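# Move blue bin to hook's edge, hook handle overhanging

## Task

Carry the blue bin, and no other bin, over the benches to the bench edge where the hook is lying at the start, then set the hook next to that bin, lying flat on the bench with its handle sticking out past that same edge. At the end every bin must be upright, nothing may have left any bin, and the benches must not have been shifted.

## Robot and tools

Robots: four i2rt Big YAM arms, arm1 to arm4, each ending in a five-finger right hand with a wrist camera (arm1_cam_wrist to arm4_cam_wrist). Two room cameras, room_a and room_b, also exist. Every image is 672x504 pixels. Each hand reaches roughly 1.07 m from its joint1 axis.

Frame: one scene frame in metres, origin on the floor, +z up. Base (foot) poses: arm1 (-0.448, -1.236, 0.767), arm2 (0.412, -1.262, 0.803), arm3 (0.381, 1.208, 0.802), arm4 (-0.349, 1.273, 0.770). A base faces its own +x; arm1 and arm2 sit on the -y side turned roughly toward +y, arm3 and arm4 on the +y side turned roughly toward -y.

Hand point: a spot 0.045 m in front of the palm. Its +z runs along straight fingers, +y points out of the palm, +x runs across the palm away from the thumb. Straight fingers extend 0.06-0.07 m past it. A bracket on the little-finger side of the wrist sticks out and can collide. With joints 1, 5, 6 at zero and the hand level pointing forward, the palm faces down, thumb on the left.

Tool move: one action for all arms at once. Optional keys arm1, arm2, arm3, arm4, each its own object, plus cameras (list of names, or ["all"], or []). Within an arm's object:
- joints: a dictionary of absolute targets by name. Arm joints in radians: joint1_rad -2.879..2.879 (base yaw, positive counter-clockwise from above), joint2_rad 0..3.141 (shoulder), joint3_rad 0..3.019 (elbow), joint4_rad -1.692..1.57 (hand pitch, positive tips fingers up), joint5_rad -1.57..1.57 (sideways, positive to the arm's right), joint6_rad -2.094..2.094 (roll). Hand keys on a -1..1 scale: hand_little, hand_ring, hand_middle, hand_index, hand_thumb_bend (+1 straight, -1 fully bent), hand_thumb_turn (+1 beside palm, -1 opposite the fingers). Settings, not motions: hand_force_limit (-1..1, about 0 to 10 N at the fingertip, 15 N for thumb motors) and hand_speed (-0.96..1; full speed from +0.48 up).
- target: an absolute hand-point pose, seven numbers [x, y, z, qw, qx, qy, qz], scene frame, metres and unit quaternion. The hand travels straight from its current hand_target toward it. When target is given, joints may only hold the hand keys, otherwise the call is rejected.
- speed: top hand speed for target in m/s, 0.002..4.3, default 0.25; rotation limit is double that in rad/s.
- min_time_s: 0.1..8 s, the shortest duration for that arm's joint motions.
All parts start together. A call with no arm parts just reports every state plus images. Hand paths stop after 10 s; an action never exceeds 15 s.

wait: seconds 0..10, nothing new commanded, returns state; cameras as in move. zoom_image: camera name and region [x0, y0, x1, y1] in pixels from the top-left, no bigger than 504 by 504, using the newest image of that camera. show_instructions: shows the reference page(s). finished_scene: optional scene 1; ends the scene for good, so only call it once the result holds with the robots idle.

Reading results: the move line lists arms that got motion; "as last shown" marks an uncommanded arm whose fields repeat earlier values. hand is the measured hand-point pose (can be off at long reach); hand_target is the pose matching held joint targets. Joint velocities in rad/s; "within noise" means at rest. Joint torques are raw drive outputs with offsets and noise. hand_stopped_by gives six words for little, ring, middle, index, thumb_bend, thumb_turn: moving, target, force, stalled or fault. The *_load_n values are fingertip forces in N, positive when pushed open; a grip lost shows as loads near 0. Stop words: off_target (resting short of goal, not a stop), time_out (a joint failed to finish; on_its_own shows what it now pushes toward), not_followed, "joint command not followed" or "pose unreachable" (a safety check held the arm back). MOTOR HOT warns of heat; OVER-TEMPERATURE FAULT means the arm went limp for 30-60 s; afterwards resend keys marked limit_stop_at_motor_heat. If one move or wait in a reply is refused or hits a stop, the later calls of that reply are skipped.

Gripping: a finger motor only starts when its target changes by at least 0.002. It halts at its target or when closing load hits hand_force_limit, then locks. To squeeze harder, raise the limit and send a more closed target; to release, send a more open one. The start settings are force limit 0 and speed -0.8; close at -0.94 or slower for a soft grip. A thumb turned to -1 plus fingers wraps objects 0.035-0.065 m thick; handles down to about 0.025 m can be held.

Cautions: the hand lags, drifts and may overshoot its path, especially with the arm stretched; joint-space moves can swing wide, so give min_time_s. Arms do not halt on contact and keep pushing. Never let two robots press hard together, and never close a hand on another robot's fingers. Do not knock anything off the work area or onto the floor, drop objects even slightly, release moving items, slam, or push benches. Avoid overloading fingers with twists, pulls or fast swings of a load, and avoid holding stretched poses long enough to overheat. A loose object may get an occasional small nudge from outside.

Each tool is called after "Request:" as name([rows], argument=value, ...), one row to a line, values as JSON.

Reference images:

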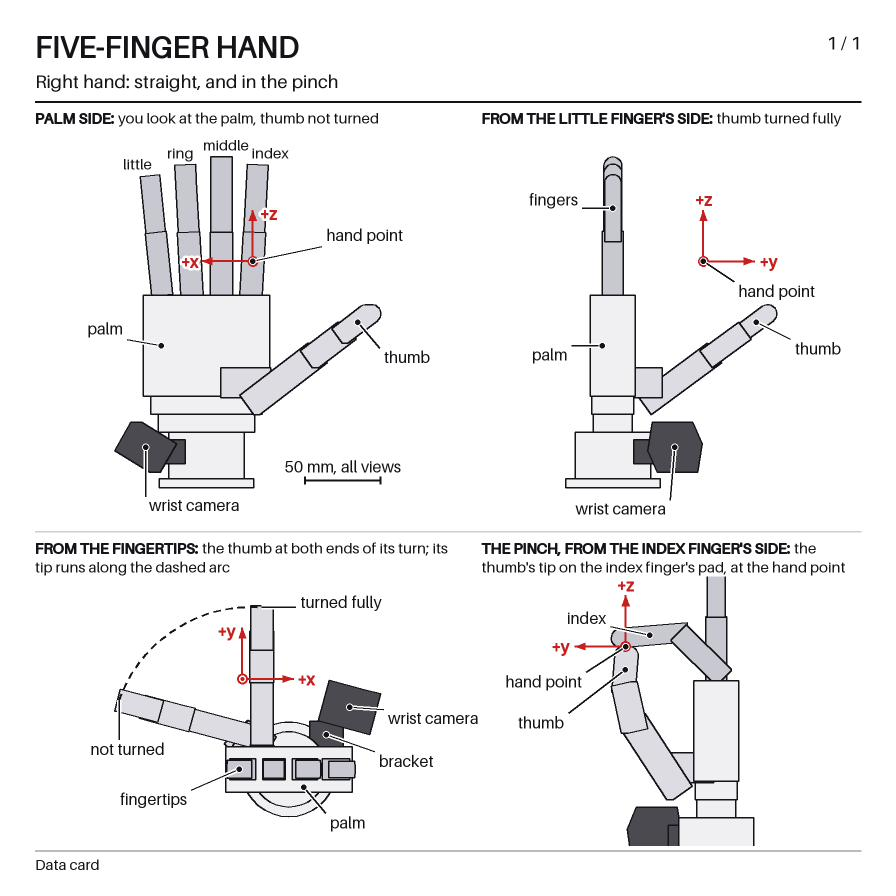

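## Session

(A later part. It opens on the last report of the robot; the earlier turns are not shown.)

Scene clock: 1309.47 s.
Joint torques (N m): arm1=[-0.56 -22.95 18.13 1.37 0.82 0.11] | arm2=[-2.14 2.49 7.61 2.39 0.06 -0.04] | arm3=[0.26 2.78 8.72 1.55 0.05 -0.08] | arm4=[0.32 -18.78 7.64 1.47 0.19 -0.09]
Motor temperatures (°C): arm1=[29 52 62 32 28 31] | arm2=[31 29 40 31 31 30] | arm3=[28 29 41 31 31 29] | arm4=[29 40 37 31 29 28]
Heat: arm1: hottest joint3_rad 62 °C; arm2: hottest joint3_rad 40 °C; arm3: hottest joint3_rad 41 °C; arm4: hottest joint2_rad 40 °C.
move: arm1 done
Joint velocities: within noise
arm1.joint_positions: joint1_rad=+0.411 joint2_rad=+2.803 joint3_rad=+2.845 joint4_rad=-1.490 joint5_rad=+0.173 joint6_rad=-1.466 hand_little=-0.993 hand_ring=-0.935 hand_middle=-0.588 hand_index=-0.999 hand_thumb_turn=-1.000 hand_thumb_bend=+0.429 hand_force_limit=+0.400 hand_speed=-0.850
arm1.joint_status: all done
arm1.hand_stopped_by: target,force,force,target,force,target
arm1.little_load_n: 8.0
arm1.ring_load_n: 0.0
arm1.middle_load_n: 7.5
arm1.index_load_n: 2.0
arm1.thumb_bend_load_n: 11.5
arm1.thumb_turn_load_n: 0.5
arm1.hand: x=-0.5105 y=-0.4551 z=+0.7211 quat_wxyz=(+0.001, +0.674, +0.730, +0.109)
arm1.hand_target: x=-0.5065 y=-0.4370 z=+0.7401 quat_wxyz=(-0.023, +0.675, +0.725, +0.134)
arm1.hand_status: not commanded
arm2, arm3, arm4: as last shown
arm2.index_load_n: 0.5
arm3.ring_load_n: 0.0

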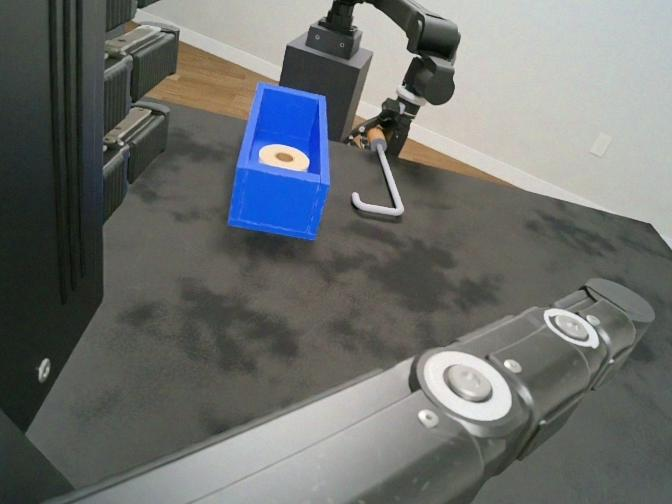

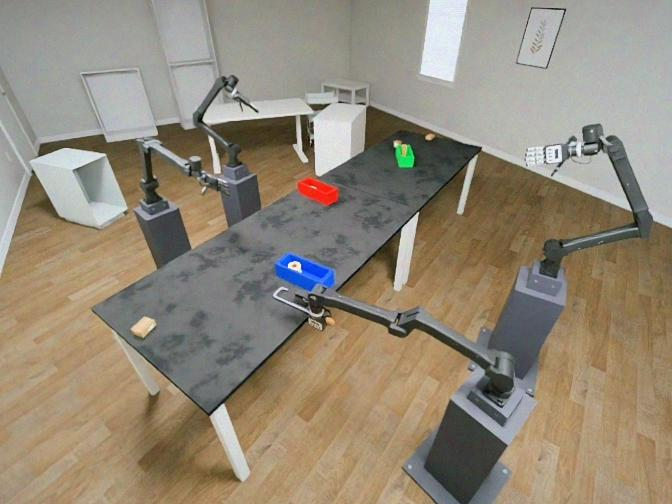

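Request:
move(arm1={"joints": {"joint2_rad": 2.828}, "min_time_s": 1}, cameras=["arm4_cam_wrist"])

Request:
zoom_image(camera="arm4_cam_wrist", region=[345, 110, 429, 173])

Scene clock: 1312.73 s.
Joint torques (N m): arm1=[-0.62 -22.71 17.77 1.43 0.77 0.09] | arm2=[-2.14 2.32 7.58 2.35 0.05 0] | arm3=[-0.15 2.78 8.5 1.33 0 -0.11] | arm4=[0.09 -18.49 7.73 1.51 0.16 -0.12]
Motor temperatures (°C): arm1=[29 51 62 32 28 31] | arm2=[31 29 40 31 31 30] | arm3=[28 29 41 31 31 29] | arm4=[29 40 37 31 29 28]
Heat: arm1: hottest joint3_rad 62 °C; arm2: hottest joint3_rad 40 °C; arm3: hottest joint3_rad 41 °C; arm4: hottest joint2_rad 40 °C.
move: arm1 done
Joint velocities: within noise
arm1.joint_positions: joint1_rad=+0.411 joint2_rad=+2.806 joint3_rad=+2.851 joint4_rad=-1.490 joint5_rad=+0.175 joint6_rad=-1.466 hand_little=-0.993 hand_ring=-0.935 hand_middle=-0.588 hand_index=-0.999 hand_thumb_turn=-1.000 hand_thumb_bend=+0.429 hand_force_limit=+0.400 hand_speed=-0.850
arm1.joint_status: all done
arm1.hand_stopped_by: target,force,force,target,force,target
arm1.little_load_n: 8.0
arm1.ring_load_n: 0.0
arm1.middle_load_n: 7.5
arm1.index_load_n: 2.0
arm1.thumb_bend_load_n: 11.5
arm1.thumb_turn_load_n: 0.5
arm1.hand: x=-0.5104 y=-0.4542 z=+0.7212 quat_wxyz=(+0.000, +0.674, +0.730, +0.110)
arm1.hand_target: x=-0.5061 y=-0.4384 z=+0.7330 quat_wxyz=(-0.019, +0.675, +0.725, +0.132)
arm1.hand_status: not commanded
arm2.joint_positions: joint1_rad=+0.142 joint2_rad=+0.612 joint3_rad=+1.479 joint4_rad=-1.291 joint5_rad=+0.235 joint6_rad=-1.394 hand_little=+1.000 hand_ring=+1.000 hand_middle=+1.000 hand_index=+1.000 hand_thumb_turn=+1.000 hand_thumb_bend=+1.000 hand_force_limit=+0.000 hand_speed=-0.800
arm2.joint_status: not commanded
arm2.hand_stopped_by: target,target,target,target,target,target
arm2.little_load_n: 0.0
arm2.ring_load_n: 0.0
arm2.middle_load_n: 0.0
arm2.index_load_n: 0.0
arm2.thumb_bend_load_n: 0.0
arm2.thumb_turn_load_n: 0.0
arm2.hand: x=+0.4659 y=-1.0357 z=+1.3564 quat_wxyz=(-0.400, +0.622, +0.560, +0.374)
arm2.hand_target: x=+0.4665 y=-1.0378 z=+1.3639 quat_wxyz=(-0.407, +0.619, +0.555, +0.378)
arm2.hand_status: not commanded
arm3.joint_positions: joint1_rad=+0.299 joint2_rad=+0.625 joint3_rad=+1.390 joint4_rad=-1.486 joint5_rad=-0.214 joint6_rad=-0.801 hand_little=+1.000 hand_ring=+1.000 hand_middle=+1.000 hand_index=+1.000 hand_thumb_turn=+1.000 hand_thumb_bend=+1.000 hand_force_limit=+0.000 hand_speed=-0.800
arm3.joint_status: not commanded
arm3.hand_stopped_by: target,target,target,target,target,target
arm3.little_load_n: 0.0
arm3.ring_load_n: 0.0
arm3.middle_load_n: 0.0
arm3.index_load_n: 0.0
arm3.thumb_bend_load_n: 0.0
arm3.thumb_turn_load_n: 0.0
arm3.hand: x=+0.4528 y=+1.0384 z=+1.2504 quat_wxyz=(+0.005, +0.513, -0.745, +0.427)
arm3.hand_target: x=+0.4526 y=+1.0388 z=+1.2569 quat_wxyz=(+0.008, +0.511, -0.741, +0.435)
arm3.hand_status: not commanded
arm4.joint_positions: joint1_rad=+0.124 joint2_rad=+1.914 joint3_rad=+1.764 joint4_rad=+0.083 joint5_rad=+0.003 joint6_rad=-1.538 hand_little=+1.000 hand_ring=+1.000 hand_middle=+1.000 hand_index=+1.000 hand_thumb_turn=-1.000 hand_thumb_bend=+1.000 hand_force_limit=+0.000 hand_speed=+0.000
arm4.joint_status: not commanded
arm4.hand_stopped_by: target,target,target,target,target,target
arm4.little_load_n: 0.0
arm4.ring_load_n: 0.0
arm4.middle_load_n: 0.0
arm4.index_load_n: 0.0
arm4.thumb_bend_load_n: 0.0
arm4.thumb_turn_load_n: 0.0
arm4.hand: x=-0.4055 y=+0.4156 z=+1.1240 quat_wxyz=(+0.479, +0.511, -0.523, +0.485)
arm4.hand_target: x=-0.4008 y=+0.4165 z=+1.1214 quat_wxyz=(+0.478, +0.521, -0.521, +0.478)
arm4.hand_status: not commanded

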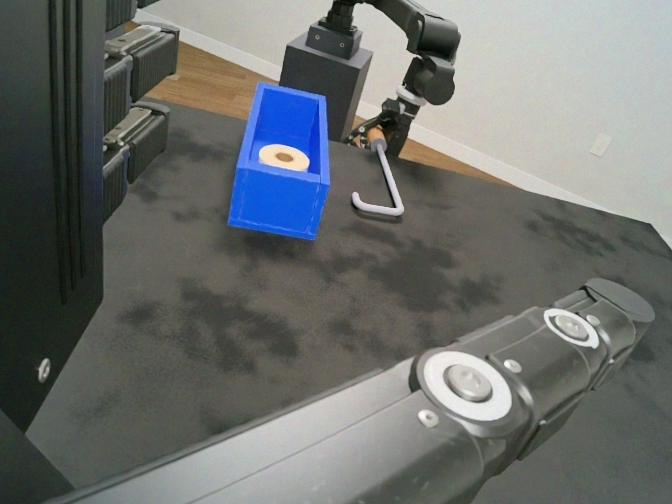

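Scaled by 6.000 from the camera's image (finer frame: 960x720).

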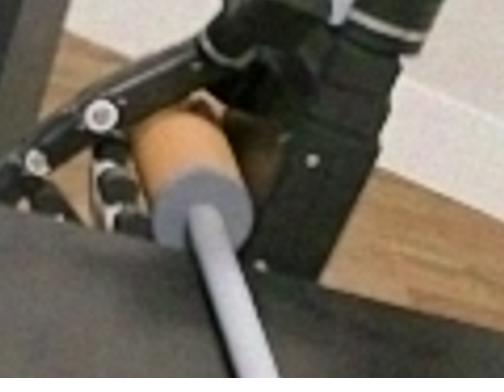

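Request:
move(arm1={"joints": {"hand_thumb_bend": 0.65, "hand_speed": -0.8}}, cameras=["arm4_cam_wrist", "room_b"])

Request:
zoom_image(camera="arm4_cam_wrist", region=[340, 90, 466, 216])

Scene clock: 1316.33 s.
Joint torques (N m): arm1=[-0.56 -22.53 17.65 1.44 0.66 0.09] | arm2=[-2.26 2.37 7.6 2.4 0.03 -0.05] | arm3=[1.14 2.9 8.76 1.58 0.07 -0.09] | arm4=[0.26 -19.08 7.61 1.46 0.17 -0.11]
Motor temperatures (°C): arm1=[29 52 62 32 28 31] | arm2=[31 29 40 31 31 30] | arm3=[28 29 41 31 31 29] | arm4=[29 40 37 31 29 28]
Heat: arm1: hottest joint3_rad 62 °C; arm2: hottest joint3_rad 40 °C; arm3: hottest joint3_rad 41 °C; arm4: hottest joint2_rad 40 °C.
move: arm1 done
Joint velocities: within noise
arm1.joint_positions: joint1_rad=+0.411 joint2_rad=+2.806 joint3_rad=+2.851 joint4_rad=-1.490 joint5_rad=+0.177 joint6_rad=-1.466 hand_little=-0.993 hand_ring=-0.935 hand_middle=-0.589 hand_index=-0.999 hand_thumb_turn=-1.000 hand_thumb_bend=+0.650 hand_force_limit=+0.400 hand_speed=-0.800
arm1.joint_status: all done
arm1.hand_stopped_by: target,force,force,target,target,target
arm1.little_load_n: 7.0
arm1.ring_load_n: 0.0
arm1.middle_load_n: 0.5
arm1.index_load_n: 0.0
arm1.thumb_bend_load_n: 0.0
arm1.thumb_turn_load_n: -0.5
arm1.hand: x=-0.5100 y=-0.4541 z=+0.7214 quat_wxyz=(+0.001, +0.674, +0.730, +0.111)
arm1.hand_target: x=-0.5061 y=-0.4385 z=+0.7328 quat_wxyz=(-0.019, +0.675, +0.726, +0.132)
arm1.hand_status: not commanded
arm2, arm3, arm4: as last shown
arm4.thumb_turn_load_n: 0.5

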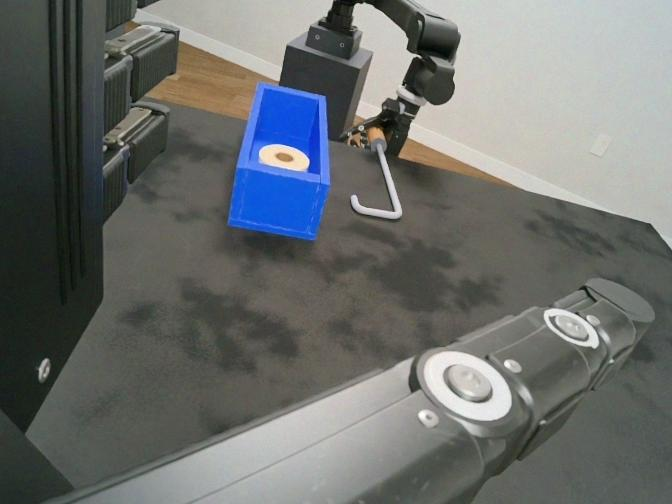

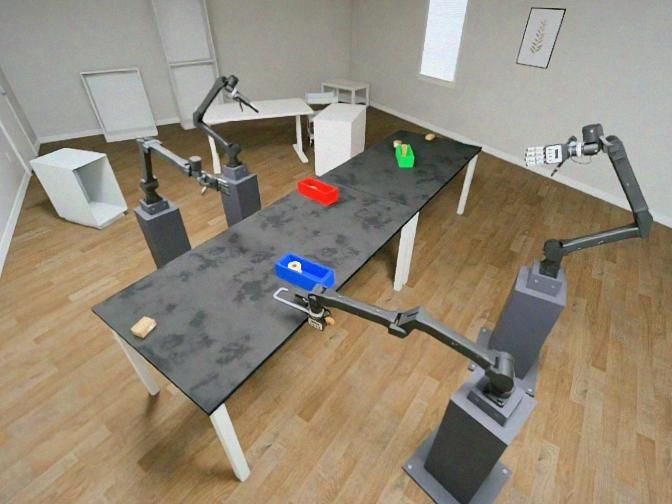

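Scaled by 4.000 from the camera's image (finer frame: 960x720).

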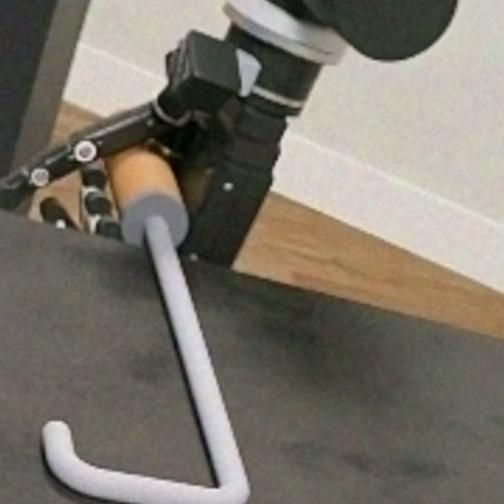

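Request:
move(arm1={"joints": {"hand_little": -0.8, "hand_ring": -0.8, "hand_middle": -0.5, "hand_index": -0.85, "hand_speed": -0.85}}, cameras=["arm4_cam_wrist", "arm1_cam_wrist"])

Request:
zoom_image(camera="arm4_cam_wrist", region=[340, 90, 466, 216])

Scene clock: 1319.37 s.
Joint torques (N m): arm1=[-0.38 -22.53 15.62 1.52 0.58 0.08] | arm2=[-2.08 2.37 7.6 2.36 0.02 -0.03] | arm3=[1.26 2.14 8.34 1.57 0.06 -0.12] | arm4=[-0.09 -18.84 7.75 1.43 0.15 -0.14]
Motor temperatures (°C): arm1=[29 52 62 32 28 31] | arm2=[31 29 40 31 31 30] | arm3=[28 29 41 31 31 29] | arm4=[29 40 37 31 29 28]
Heat: arm1: hottest joint3_rad 62 °C; arm2: hottest joint3_rad 40 °C; arm3: hottest joint3_rad 41 °C; arm4: hottest joint2_rad 40 °C.
move: arm1 done
Joint velocities: within noise
arm1.joint_positions: joint1_rad=+0.411 joint2_rad=+2.806 joint3_rad=+2.874 joint4_rad=-1.490 joint5_rad=+0.179 joint6_rad=-1.466 hand_little=-0.800 hand_ring=-0.800 hand_middle=-0.500 hand_index=-0.850 hand_thumb_turn=-1.000 hand_thumb_bend=+0.650 hand_force_limit=+0.400 hand_speed=-0.850
arm1.joint_status: all done
arm1.hand_stopped_by: target,target,target,target,target,target
arm1.little_load_n: 0.0
arm1.ring_load_n: 0.0
arm1.middle_load_n: 0.0
arm1.index_load_n: 0.0
arm1.thumb_bend_load_n: 0.0
arm1.thumb_turn_load_n: 0.0
arm1.hand: x=-0.5108 y=-0.4488 z=+0.7304 quat_wxyz=(-0.008, +0.675, +0.728, +0.119)
arm1.hand_target: x=-0.5061 y=-0.4385 z=+0.7328 quat_wxyz=(-0.019, +0.675, +0.726, +0.132)
arm1.hand_status: not commanded
arm2, arm3, arm4: as last shown
arm2.thumb_turn_load_n: 0.5
arm3.middle_load_n: -0.5
arm3.index_load_n: -0.5
arm4.thumb_turn_load_n: 0.0
pictures: arm1_cam_wrist, arm4_cam_wrist

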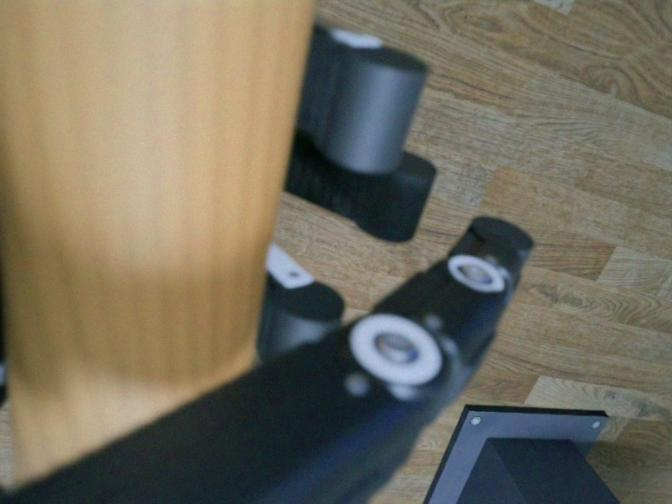

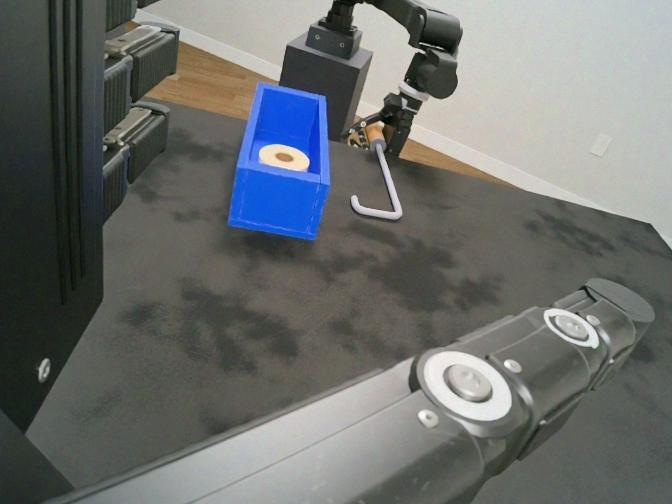

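Scaled by 4.000 from the camera's image (finer frame: 960x720).

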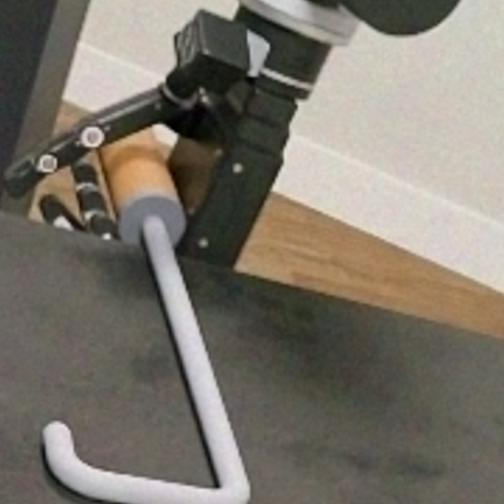

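Request:
move(arm1={"joints": {"hand_little": -0.6, "hand_ring": -0.6, "hand_middle": -0.4, "hand_index": -0.65, "hand_thumb_bend": 1.0, "hand_speed": -0.7}}, cameras=["arm4_cam_wrist", "arm1_cam_wrist", "room_a"])

Request:
zoom_image(camera="arm4_cam_wrist", region=[340, 90, 466, 216])

Request:
zoom_image(camera="room_a", region=[280, 130, 360, 190])

Scene clock: 1329.87 s.
Joint torques (N m): arm1=[-0.5 -22.65 15.64 1.39 0.58 0.09] | arm2=[-2.2 2.32 7.6 2.47 0.05 -0.06] | arm3=[0.5 2.73 8.53 1.57 0.06 -0.13] | arm4=[0.03 -18.26 7.71 1.5 0.19 -0.11]
Motor temperatures (°C): arm1=[29 53 63 32 28 31] | arm2=[31 29 40 31 31 30] | arm3=[28 29 41 31 31 29] | arm4=[29 40 37 31 29 28]
Heat: arm1: hottest joint3_rad 63 °C; arm2: hottest joint3_rad 40 °C; arm3: hottest joint3_rad 41 °C; arm4: hottest joint2_rad 40 °C.
move: arm1 done
Joint velocities: within noise
arm1.joint_positions: joint1_rad=+0.411 joint2_rad=+2.806 joint3_rad=+2.874 joint4_rad=-1.490 joint5_rad=+0.179 joint6_rad=-1.466 hand_little=-0.600 hand_ring=-0.600 hand_middle=-0.400 hand_index=-0.650 hand_thumb_turn=-1.000 hand_thumb_bend=+1.000 hand_force_limit=+0.400 hand_speed=-0.700
arm1.joint_status: all done
arm1.hand_stopped_by: target,target,target,target,target,target
arm1.little_load_n: 0.0
arm1.ring_load_n: 0.0
arm1.middle_load_n: 0.0
arm1.index_load_n: 0.0
arm1.thumb_bend_load_n: 0.0
arm1.thumb_turn_load_n: 0.0
arm1.hand: x=-0.5108 y=-0.4488 z=+0.7304 quat_wxyz=(-0.008, +0.675, +0.728, +0.119)
arm1.hand_target: x=-0.5061 y=-0.4385 z=+0.7328 quat_wxyz=(-0.019, +0.675, +0.726, +0.132)
arm1.hand_status: not commanded
arm2, arm3, arm4: as last shown
arm2.little_load_n: -0.5
arm2.thumb_turn_load_n: 0.0
arm3.middle_load_n: 0.0
arm3.index_load_n: 0.0
pictures: arm1_cam_wrist, arm4_cam_wrist, room_a

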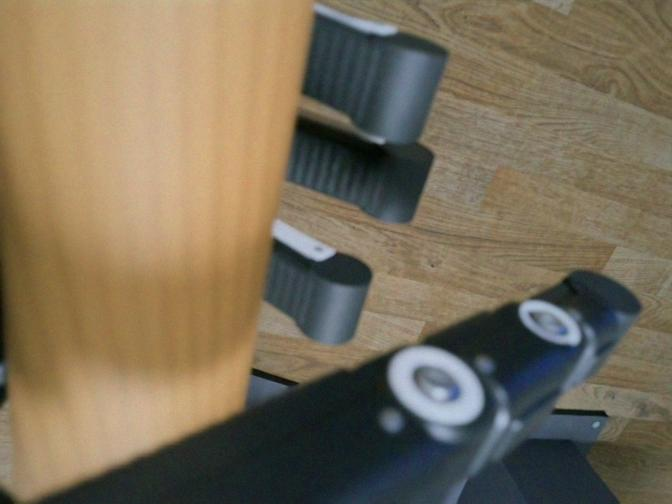

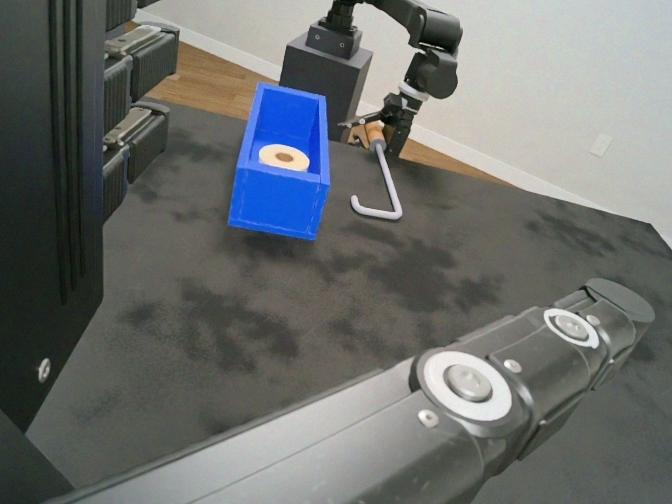

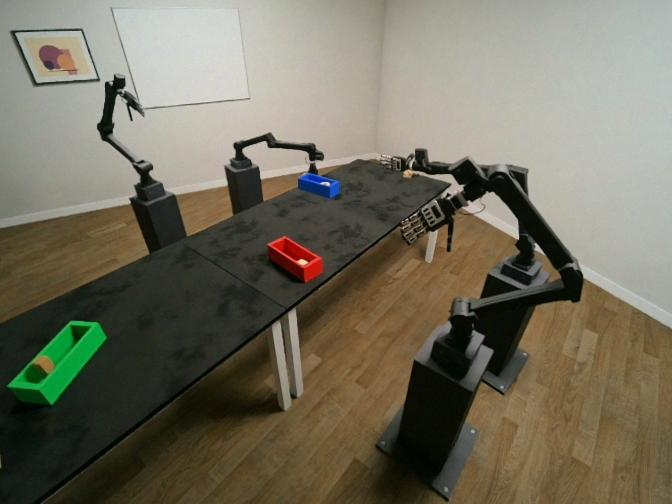

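Scaled by 4.000 from the camera's image (finer frame: 960x720).

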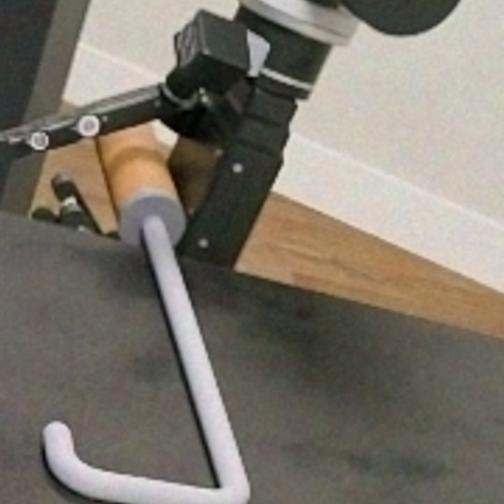

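Scaled by 6.300 from the camera's image (finer frame: 960x720).

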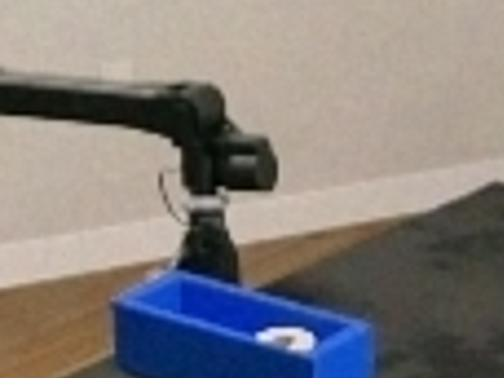

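Request:
move(arm1={"joints": {"joint2_rad": 2.845}, "min_time_s": 1.5}, cameras=["arm4_cam_wrist", "arm1_cam_wrist", "room_b"])

Request:
zoom_image(camera="arm4_cam_wrist", region=[340, 90, 466, 216])

Scene clock: 1333.10 s.
Joint torques (N m): arm1=[-0.56 -21.42 15.64 1.46 0.59 0.09] | arm2=[-2.14 2.32 7.51 2.33 0.07 -0.03] | arm3=[1.08 2.9 8.31 1.58 0.05 -0.1] | arm4=[-0.09 -18.67 7.65 1.52 0.16 -0.11]
Motor temperatures (°C): arm1=[29 53 63 32 28 31] | arm2=[31 29 40 31 31 30] | arm3=[28 29 41 31 31 29] | arm4=[29 40 37 31 29 28]
Heat: arm1: hottest joint3_rad 63 °C; arm2: hottest joint3_rad 40 °C; arm3: hottest joint3_rad 41 °C; arm4: hottest joint2_rad 40 °C.
move: arm1 done
Joint velocities: within noise
arm1.joint_positions: joint1_rad=+0.411 joint2_rad=+2.806 joint3_rad=+2.874 joint4_rad=-1.490 joint5_rad=+0.179 joint6_rad=-1.466 hand_little=-0.600 hand_ring=-0.600 hand_middle=-0.400 hand_index=-0.650 hand_thumb_turn=-1.000 hand_thumb_bend=+1.000 hand_force_limit=+0.400 hand_speed=-0.700
arm1.joint_status: all done
arm1.hand_stopped_by: target,target,target,target,target,target
arm1.little_load_n: 0.0
arm1.ring_load_n: 0.0
arm1.middle_load_n: 0.0
arm1.index_load_n: 0.0
arm1.thumb_bend_load_n: -0.5
arm1.thumb_turn_load_n: 0.0
arm1.hand: x=-0.5108 y=-0.4488 z=+0.7304 quat_wxyz=(-0.008, +0.675, +0.728, +0.119)
arm1.hand_target: x=-0.5055 y=-0.4414 z=+0.7193 quat_wxyz=(-0.012, +0.675, +0.727, +0.127)
arm1.hand_status: not commanded
arm2, arm3, arm4: as last shown
arm2.little_load_n: 0.0
pictures: arm1_cam_wrist, arm4_cam_wrist, room_b

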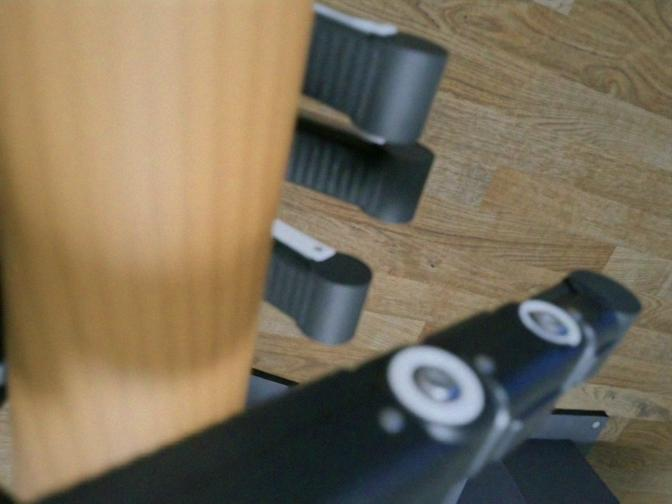

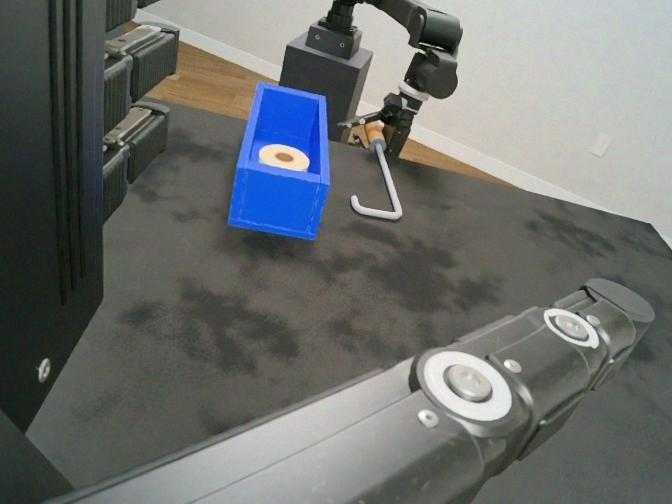

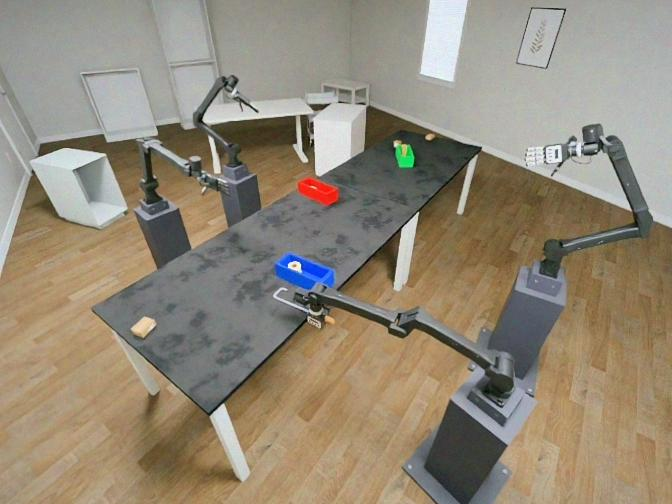

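Scaled by 4.000 from the camera's image (finer frame: 960x720).

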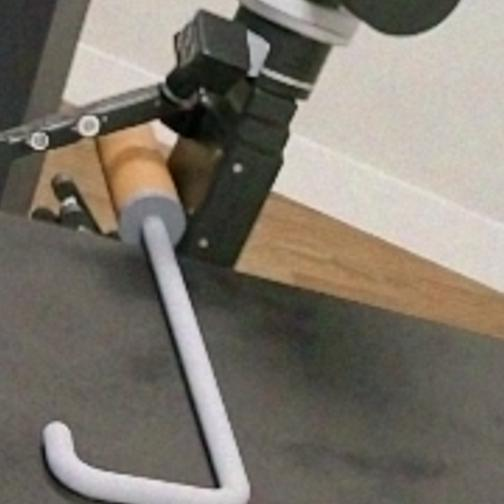

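Request:
move(arm1={"joints": {"joint2_rad": 2.8}, "min_time_s": 1})

Request:
move(arm1={"joints": {"hand_little": -0.2, "hand_ring": -0.2, "hand_middle": -0.1, "hand_index": -0.2, "hand_speed": -0.7}}, cameras=["arm4_cam_wrist", "arm1_cam_wrist", "room_b"])

Request:
zoom_image(camera="arm4_cam_wrist", region=[340, 90, 466, 216])

Request:
zoom_image(camera="room_b", region=[262, 268, 346, 331])

Scene clock: 1348.53 s.
Joint torques (N m): arm1=[-0.62 -24.53 15.68 1.43 0.58 0.11] | arm2=[-2.14 2.26 7.61 2.37 0.06 -0.02] | arm3=[0.79 2.9 8.27 1.55 0.09 -0.05] | arm4=[0.38 -18.78 7.57 1.47 0.19 -0.13]
Motor temperatures (°C): arm1=[29 53 64 32 28 31] | arm2=[31 29 40 31 31 30] | arm3=[28 29 41 31 31 29] | arm4=[29 40 37 31 29 28]
Heat: arm1: hottest joint3_rad 64 °C; arm2: hottest joint3_rad 40 °C; arm3: hottest joint3_rad 41 °C; arm4: hottest joint2_rad 40 °C.
move: arm1 done
Joint velocities: within noise
arm1.joint_positions: joint1_rad=+0.411 joint2_rad=+2.806 joint3_rad=+2.874 joint4_rad=-1.490 joint5_rad=+0.179 joint6_rad=-1.466 hand_little=-0.600 hand_ring=-0.600 hand_middle=-0.400 hand_index=-0.650 hand_thumb_turn=-1.000 hand_thumb_bend=+1.000 hand_force_limit=+0.400 hand_speed=-0.700
arm1.joint_status: all done
arm1.hand_stopped_by: target,target,target,target,target,target
arm1.little_load_n: 0.0
arm1.ring_load_n: 0.0
arm1.middle_load_n: 0.0
arm1.index_load_n: 0.0
arm1.thumb_bend_load_n: 0.0
arm1.thumb_turn_load_n: 0.0
arm1.hand: x=-0.5108 y=-0.4488 z=+0.7304 quat_wxyz=(-0.008, +0.675, +0.728, +0.119)
arm1.hand_target: x=-0.5070 y=-0.4343 z=+0.7541 quat_wxyz=(-0.030, +0.675, +0.724, +0.140)
arm1.hand_status: not commanded
arm2, arm3, arm4: as last shown
arm4.thumb_turn_load_n: 0.5
pictures: none

Scene clock: 1349.57 s.
Joint torques (N m): arm1=[-0.67 -24.35 15.71 1.43 0.53 0.09] | arm2=[-2.08 2.14 7.61 2.33 0.05 -0.04] | arm3=[0.85 2.37 8.59 1.46 0.05 -0.12] | arm4=[0.21 -18.37 7.66 1.46 0.18 -0.13]
Motor temperatures (°C): arm1=[29 53 64 32 28 31] | arm2=[31 29 40 31 31 30] | arm3=[28 29 41 31 31 29] | arm4=[29 40 37 31 29 28]
Heat: arm1: hottest joint3_rad 64 °C; arm2: hottest joint3_rad 40 °C; arm3: hottest joint3_rad 41 °C; arm4: hottest joint2_rad 40 °C.
move: arm1 done
Joint velocities: within noise
arm1.joint_positions: joint1_rad=+0.411 joint2_rad=+2.806 joint3_rad=+2.874 joint4_rad=-1.490 joint5_rad=+0.180 joint6_rad=-1.466 hand_little=-0.200 hand_ring=-0.200 hand_middle=-0.100 hand_index=-0.200 hand_thumb_turn=-1.000 hand_thumb_bend=+1.000 hand_force_limit=+0.400 hand_speed=-0.700
arm1.joint_status: all done
arm1.hand_stopped_by: target,target,target,target,target,target
arm1.little_load_n: 0.0
arm1.ring_load_n: 0.5
arm1.middle_load_n: 0.0
arm1.index_load_n: 0.0
arm1.thumb_bend_load_n: 0.0
arm1.thumb_turn_load_n: 0.0
arm1.hand: x=-0.5106 y=-0.4488 z=+0.7304 quat_wxyz=(-0.007, +0.675, +0.728, +0.119)
arm1.hand_target: x=-0.5070 y=-0.4343 z=+0.7541 quat_wxyz=(-0.030, +0.675, +0.724, +0.140)
arm1.hand_status: not commanded
arm2, arm3, arm4: as last shown
arm2.middle_load_n: -0.5
arm3.thumb_turn_load_n: -0.5
arm4.thumb_turn_load_n: 0.0
pictures: arm1_cam_wrist, arm4_cam_wrist, room_b

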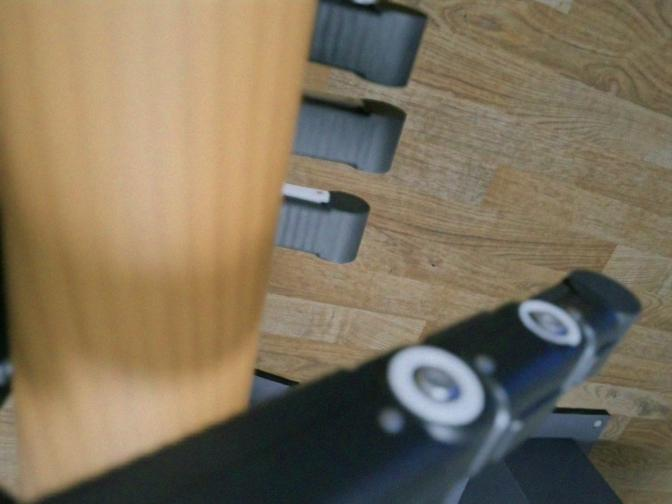

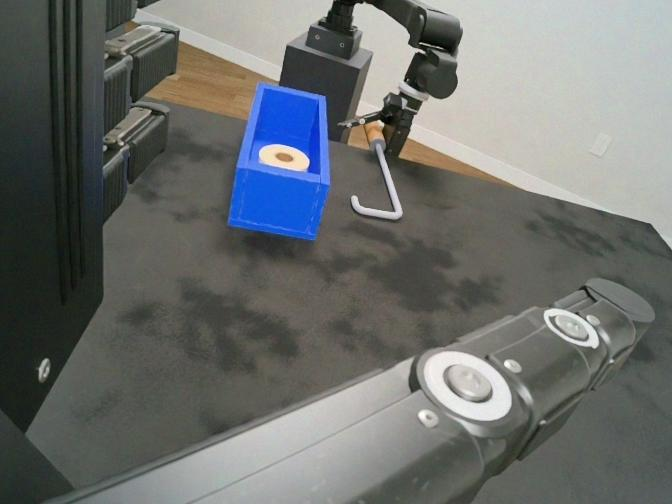

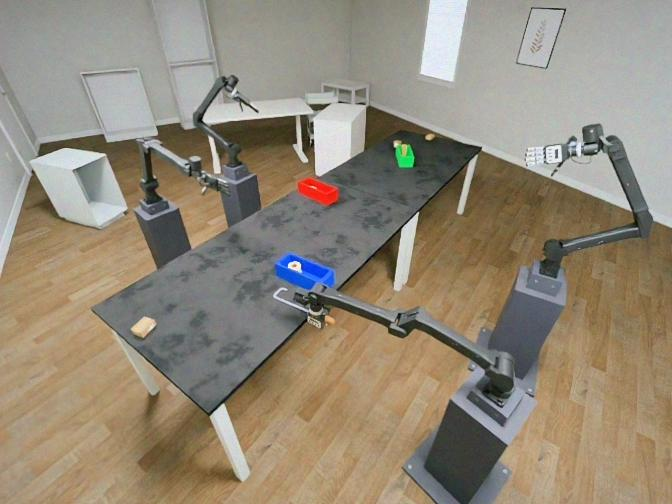

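Scaled by 4.000 from the camera's image (finer frame: 960x720).

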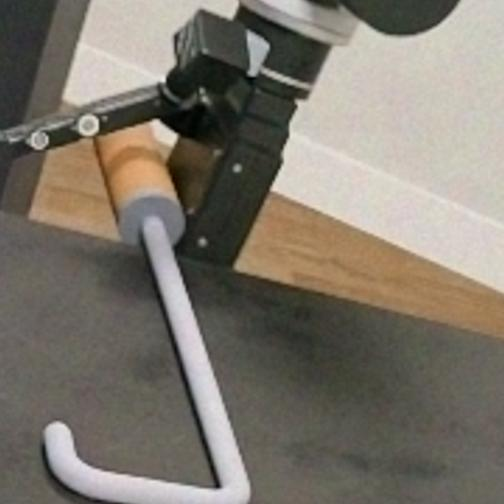

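Scaled by 6.000 from the camera's image (finer frame: 960x720).

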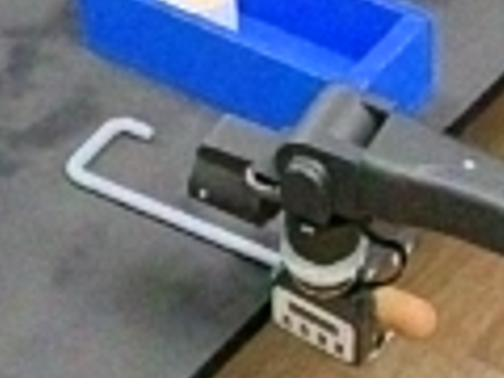

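Request:
move(arm1={"joints": {"joint1_rad": 0.432, "hand_little": 1.0, "hand_ring": 1.0, "hand_middle": 1.0, "hand_index": 1.0, "hand_speed": -0.5}, "min_time_s": 2}, cameras=["arm4_cam_wrist", "arm1_cam_wrist", "room_b"])

Request:
zoom_image(camera="arm4_cam_wrist", region=[340, 90, 466, 216])

Request:
zoom_image(camera="room_b", region=[262, 268, 346, 331])

Scene clock: 1360.90 s.
Joint torques (N m): arm1=[0.5 -24.64 15.66 1.47 0.46 0.09] | arm2=[-2.26 2.43 7.5 2.25 0.07 -0.03] | arm3=[0.26 2.55 8.44 1.61 0.06 -0.04] | arm4=[0.32 -19.02 7.66 1.47 0.19 -0.13]
Motor temperatures (°C): arm1=[29 54 64 32 28 31] | arm2=[31 29 40 31 31 30] | arm3=[28 29 41 31 31 29] | arm4=[29 40 37 31 29 28]
Heat: arm1: hottest joint3_rad 64 °C; arm2: hottest joint3_rad 40 °C; arm3: hottest joint3_rad 41 °C; arm4: hottest joint2_rad 40 °C.
move: arm1 done
Joint velocities: within noise
arm1.joint_positions: joint1_rad=+0.425 joint2_rad=+2.806 joint3_rad=+2.874 joint4_rad=-1.490 joint5_rad=+0.181 joint6_rad=-1.466 hand_little=+1.000 hand_ring=+1.000 hand_middle=+1.000 hand_index=+1.000 hand_thumb_turn=-1.000 hand_thumb_bend=+1.000 hand_force_limit=+0.400 hand_speed=-0.500
arm1.joint_status: all done
arm1.hand_stopped_by: target,target,target,target,target,target
arm1.little_load_n: 0.0
arm1.ring_load_n: 0.0
arm1.middle_load_n: 0.0
arm1.index_load_n: 0.0
arm1.thumb_bend_load_n: 0.0
arm1.thumb_turn_load_n: 0.0
arm1.hand: x=-0.5213 y=-0.4497 z=+0.7305 quat_wxyz=(-0.008, +0.670, +0.733, +0.119)
arm1.hand_target: x=-0.5289 y=-0.4363 z=+0.7541 quat_wxyz=(-0.032, +0.665, +0.733, +0.139)
arm1.hand_status: not commanded
arm2, arm3, arm4: as last shown
arm2.middle_load_n: 0.0
arm3.thumb_turn_load_n: 0.0
arm4.ring_load_n: -0.5
pictures: arm1_cam_wrist, arm4_cam_wrist, room_b

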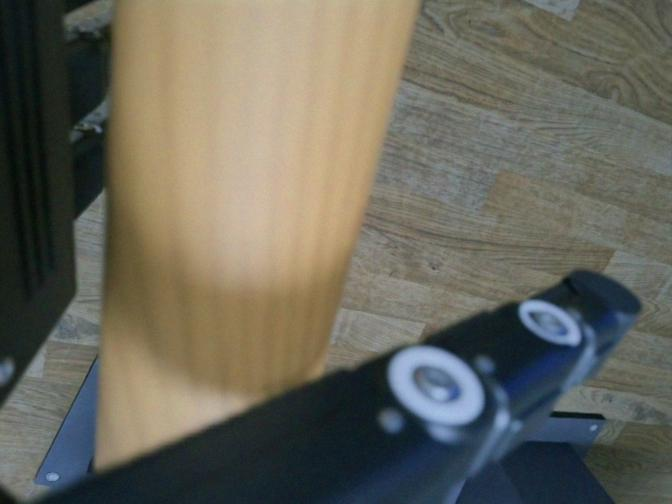

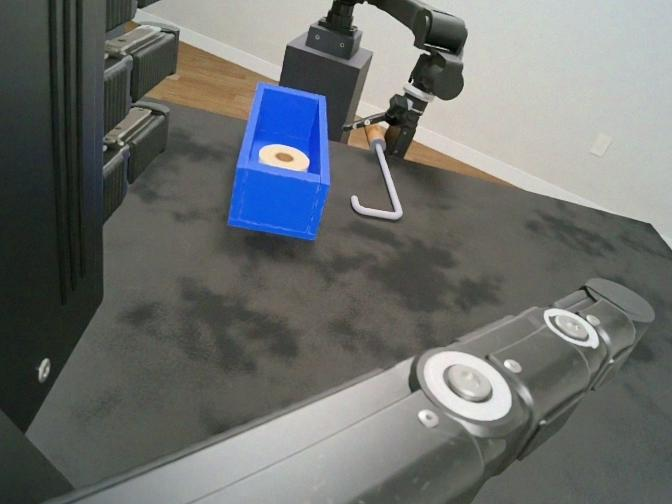

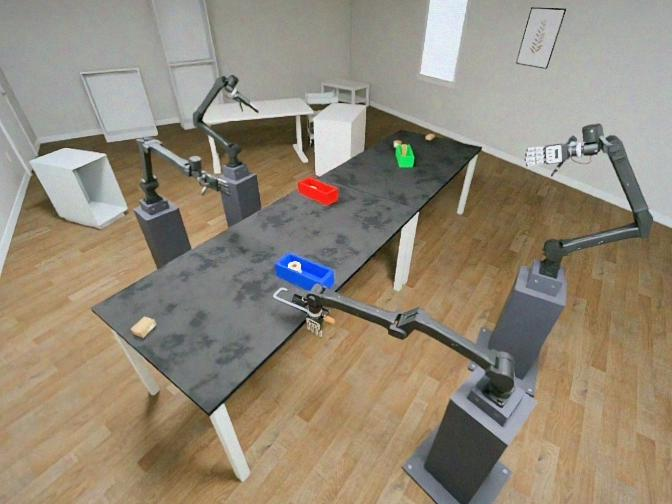

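Scaled by 4.000 from the camera's image (finer frame: 960x720).

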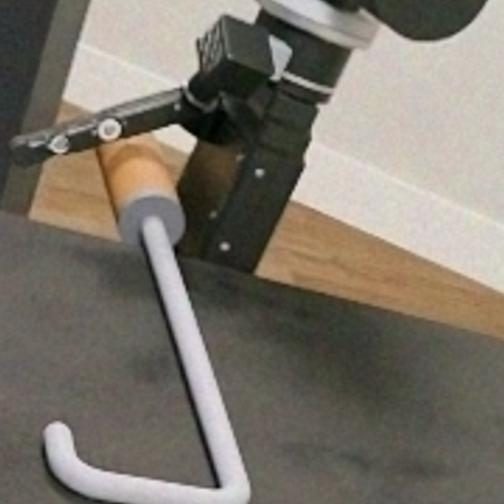

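Scaled by 6.000 from the camera's image (finer frame: 960x720).

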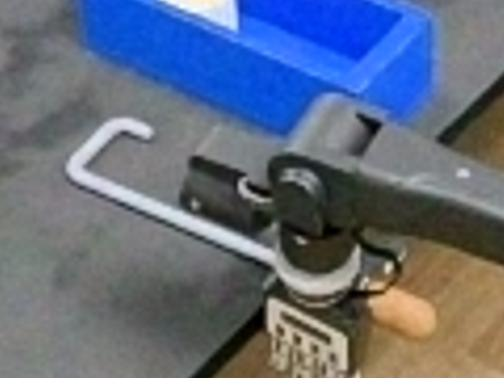

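Request:
move(arm1={"target": [-0.545, -0.46, 0.95, -0.032, 0.665, 0.733, 0.139], "speed": 0.12}, cameras=["arm4_cam_wrist", "arm1_cam_wrist", "room_b"])

Request:
zoom_image(camera="arm4_cam_wrist", region=[320, 60, 486, 226])

Request:
zoom_image(camera="room_b", region=[250, 240, 370, 330])

Scene clock: 1365.20 s.
Joint torques (N m): arm1=[0.32 -22.18 15.17 0.85 0.46 -0.01] | arm2=[-2.08 2.49 7.64 2.37 0.08 -0.02] | arm3=[0.15 2.14 8.64 1.48 0.02 -0.02] | arm4=[-0.21 -18.84 7.61 1.51 0.19 -0.11]
Motor temperatures (°C): arm1=[29 54 63 32 28 31] | arm2=[31 29 40 31 31 30] | arm3=[28 29 41 31 31 29] | arm4=[29 40 37 31 29 28]
Heat: arm1: hottest joint3_rad 63 °C; arm2: hottest joint3_rad 40 °C; arm3: hottest joint3_rad 41 °C; arm4: hottest joint2_rad 40 °C.
move: arm1 off_target
Joint velocities: within noise
arm1.joint_positions: joint1_rad=+0.454 joint2_rad=+2.544 joint3_rad=+2.878 joint4_rad=-1.600 joint5_rad=+0.191 joint6_rad=-1.474 hand_little=+1.000 hand_ring=+1.000 hand_middle=+1.000 hand_index=+1.000 hand_thumb_turn=-1.000 hand_thumb_bend=+1.000 hand_force_limit=+0.400 hand_speed=-0.500
arm1.joint_status: not commanded
arm1.hand_stopped_by: target,target,target,target,target,target
arm1.little_load_n: 0.0
arm1.ring_load_n: 0.0
arm1.middle_load_n: 0.0
arm1.index_load_n: 0.0
arm1.thumb_bend_load_n: -0.5
arm1.thumb_turn_load_n: 0.0
arm1.hand: x=-0.5406 y=-0.4613 z=+0.9308 quat_wxyz=(-0.070, +0.655, +0.733, +0.167)
arm1.hand_target: x=-0.5450 y=-0.4587 z=+0.9500 quat_wxyz=(-0.081, +0.645, +0.739, +0.179)
arm1.hand_status: off_target (0.020 m and 5.5 deg from the pose sent, 0.221 m and 3.6 deg at the start; a joint's target at an end of its range on 60 of 69 steps)
arm2.joint_positions: joint1_rad=+0.142 joint2_rad=+0.612 joint3_rad=+1.479 joint4_rad=-1.291 joint5_rad=+0.235 joint6_rad=-1.394 hand_little=+1.000 hand_ring=+1.000 hand_middle=+1.000 hand_index=+1.000 hand_thumb_turn=+1.000 hand_thumb_bend=+1.000 hand_force_limit=+0.000 hand_speed=-0.800
arm2.joint_status: not commanded
arm2.hand_stopped_by: target,target,target,target,target,target
arm2.little_load_n: 0.0
arm2.ring_load_n: 0.0
arm2.middle_load_n: 0.0
arm2.index_load_n: 0.0
arm2.thumb_bend_load_n: 0.0
arm2.thumb_turn_load_n: 0.0
arm2.hand: x=+0.4659 y=-1.0357 z=+1.3564 quat_wxyz=(-0.400, +0.622, +0.560, +0.374)
arm2.hand_target: x=+0.4665 y=-1.0378 z=+1.3639 quat_wxyz=(-0.407, +0.619, +0.555, +0.378)
arm2.hand_status: not commanded
arm3.joint_positions: joint1_rad=+0.299 joint2_rad=+0.625 joint3_rad=+1.390 joint4_rad=-1.486 joint5_rad=-0.214 joint6_rad=-0.801 hand_little=+1.000 hand_ring=+1.000 hand_middle=+1.000 hand_index=+1.000 hand_thumb_turn=+1.000 hand_thumb_bend=+1.000 hand_force_limit=+0.000 hand_speed=-0.800
arm3.joint_status: not commanded
arm3.hand_stopped_by: target,target,target,target,target,target
arm3.little_load_n: 0.0
arm3.ring_load_n: -0.5
arm3.middle_load_n: 0.0
arm3.index_load_n: 0.0
arm3.thumb_bend_load_n: 0.0
arm3.thumb_turn_load_n: 0.0
arm3.hand: x=+0.4528 y=+1.0384 z=+1.2504 quat_wxyz=(+0.005, +0.513, -0.745, +0.427)
arm3.hand_target: x=+0.4526 y=+1.0388 z=+1.2569 quat_wxyz=(+0.008, +0.511, -0.741, +0.435)
arm3.hand_status: not commanded
arm4.joint_positions: joint1_rad=+0.124 joint2_rad=+1.914 joint3_rad=+1.764 joint4_rad=+0.083 joint5_rad=+0.003 joint6_rad=-1.538 hand_little=+1.000 hand_ring=+1.000 hand_middle=+1.000 hand_index=+1.000 hand_thumb_turn=-1.000 hand_thumb_bend=+1.000 hand_force_limit=+0.000 hand_speed=+0.000
arm4.joint_status: not commanded
arm4.hand_stopped_by: target,target,target,target,target,target
arm4.little_load_n: 0.0
arm4.ring_load_n: 0.0
arm4.middle_load_n: 0.0
arm4.index_load_n: 0.0
arm4.thumb_bend_load_n: 0.0
arm4.thumb_turn_load_n: 0.5
arm4.hand: x=-0.4055 y=+0.4156 z=+1.1240 quat_wxyz=(+0.479, +0.511, -0.523, +0.485)
arm4.hand_target: x=-0.4008 y=+0.4165 z=+1.1214 quat_wxyz=(+0.478, +0.521, -0.521, +0.478)
arm4.hand_status: not commanded
pictures: arm1_cam_wrist, arm4_cam_wrist, room_b

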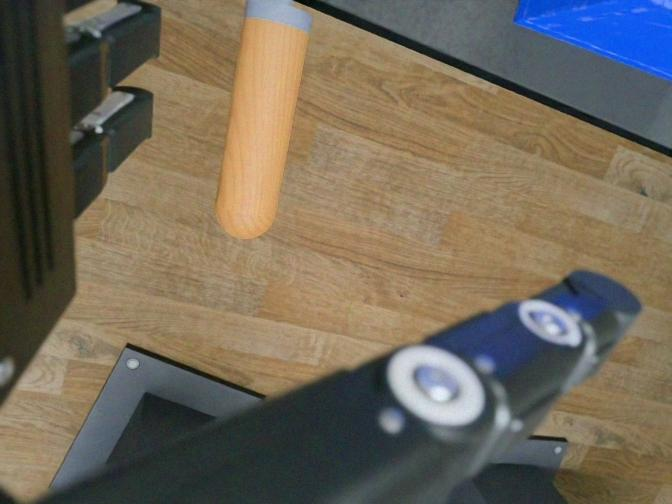

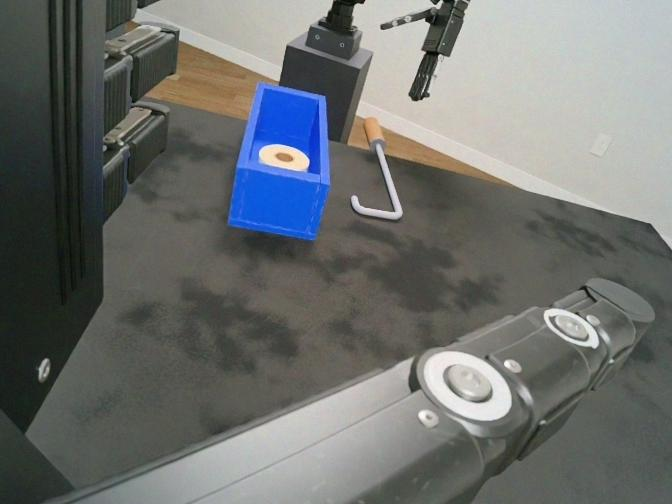

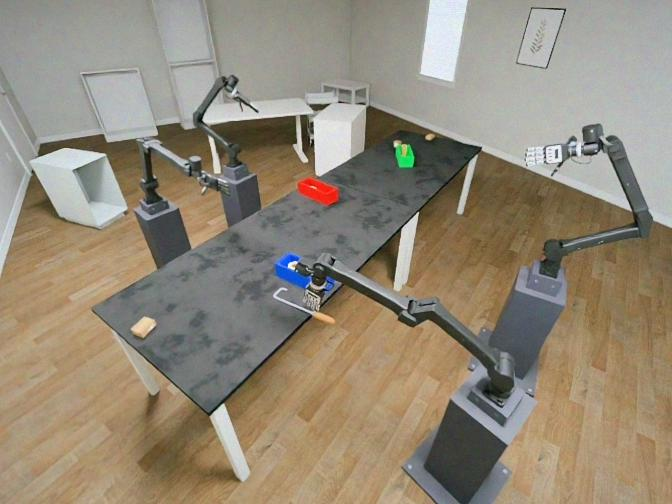

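Scaled by 3.036 from the camera's image (finer frame: 960x720).

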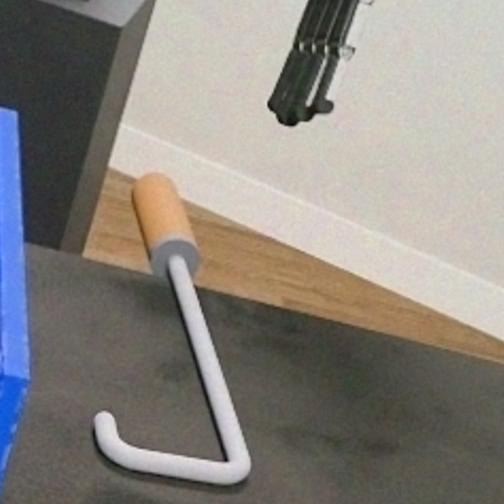

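Scaled by 4.200 from the camera's image (finer frame: 960x720).

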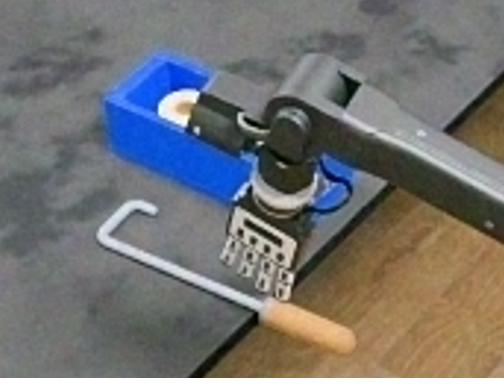

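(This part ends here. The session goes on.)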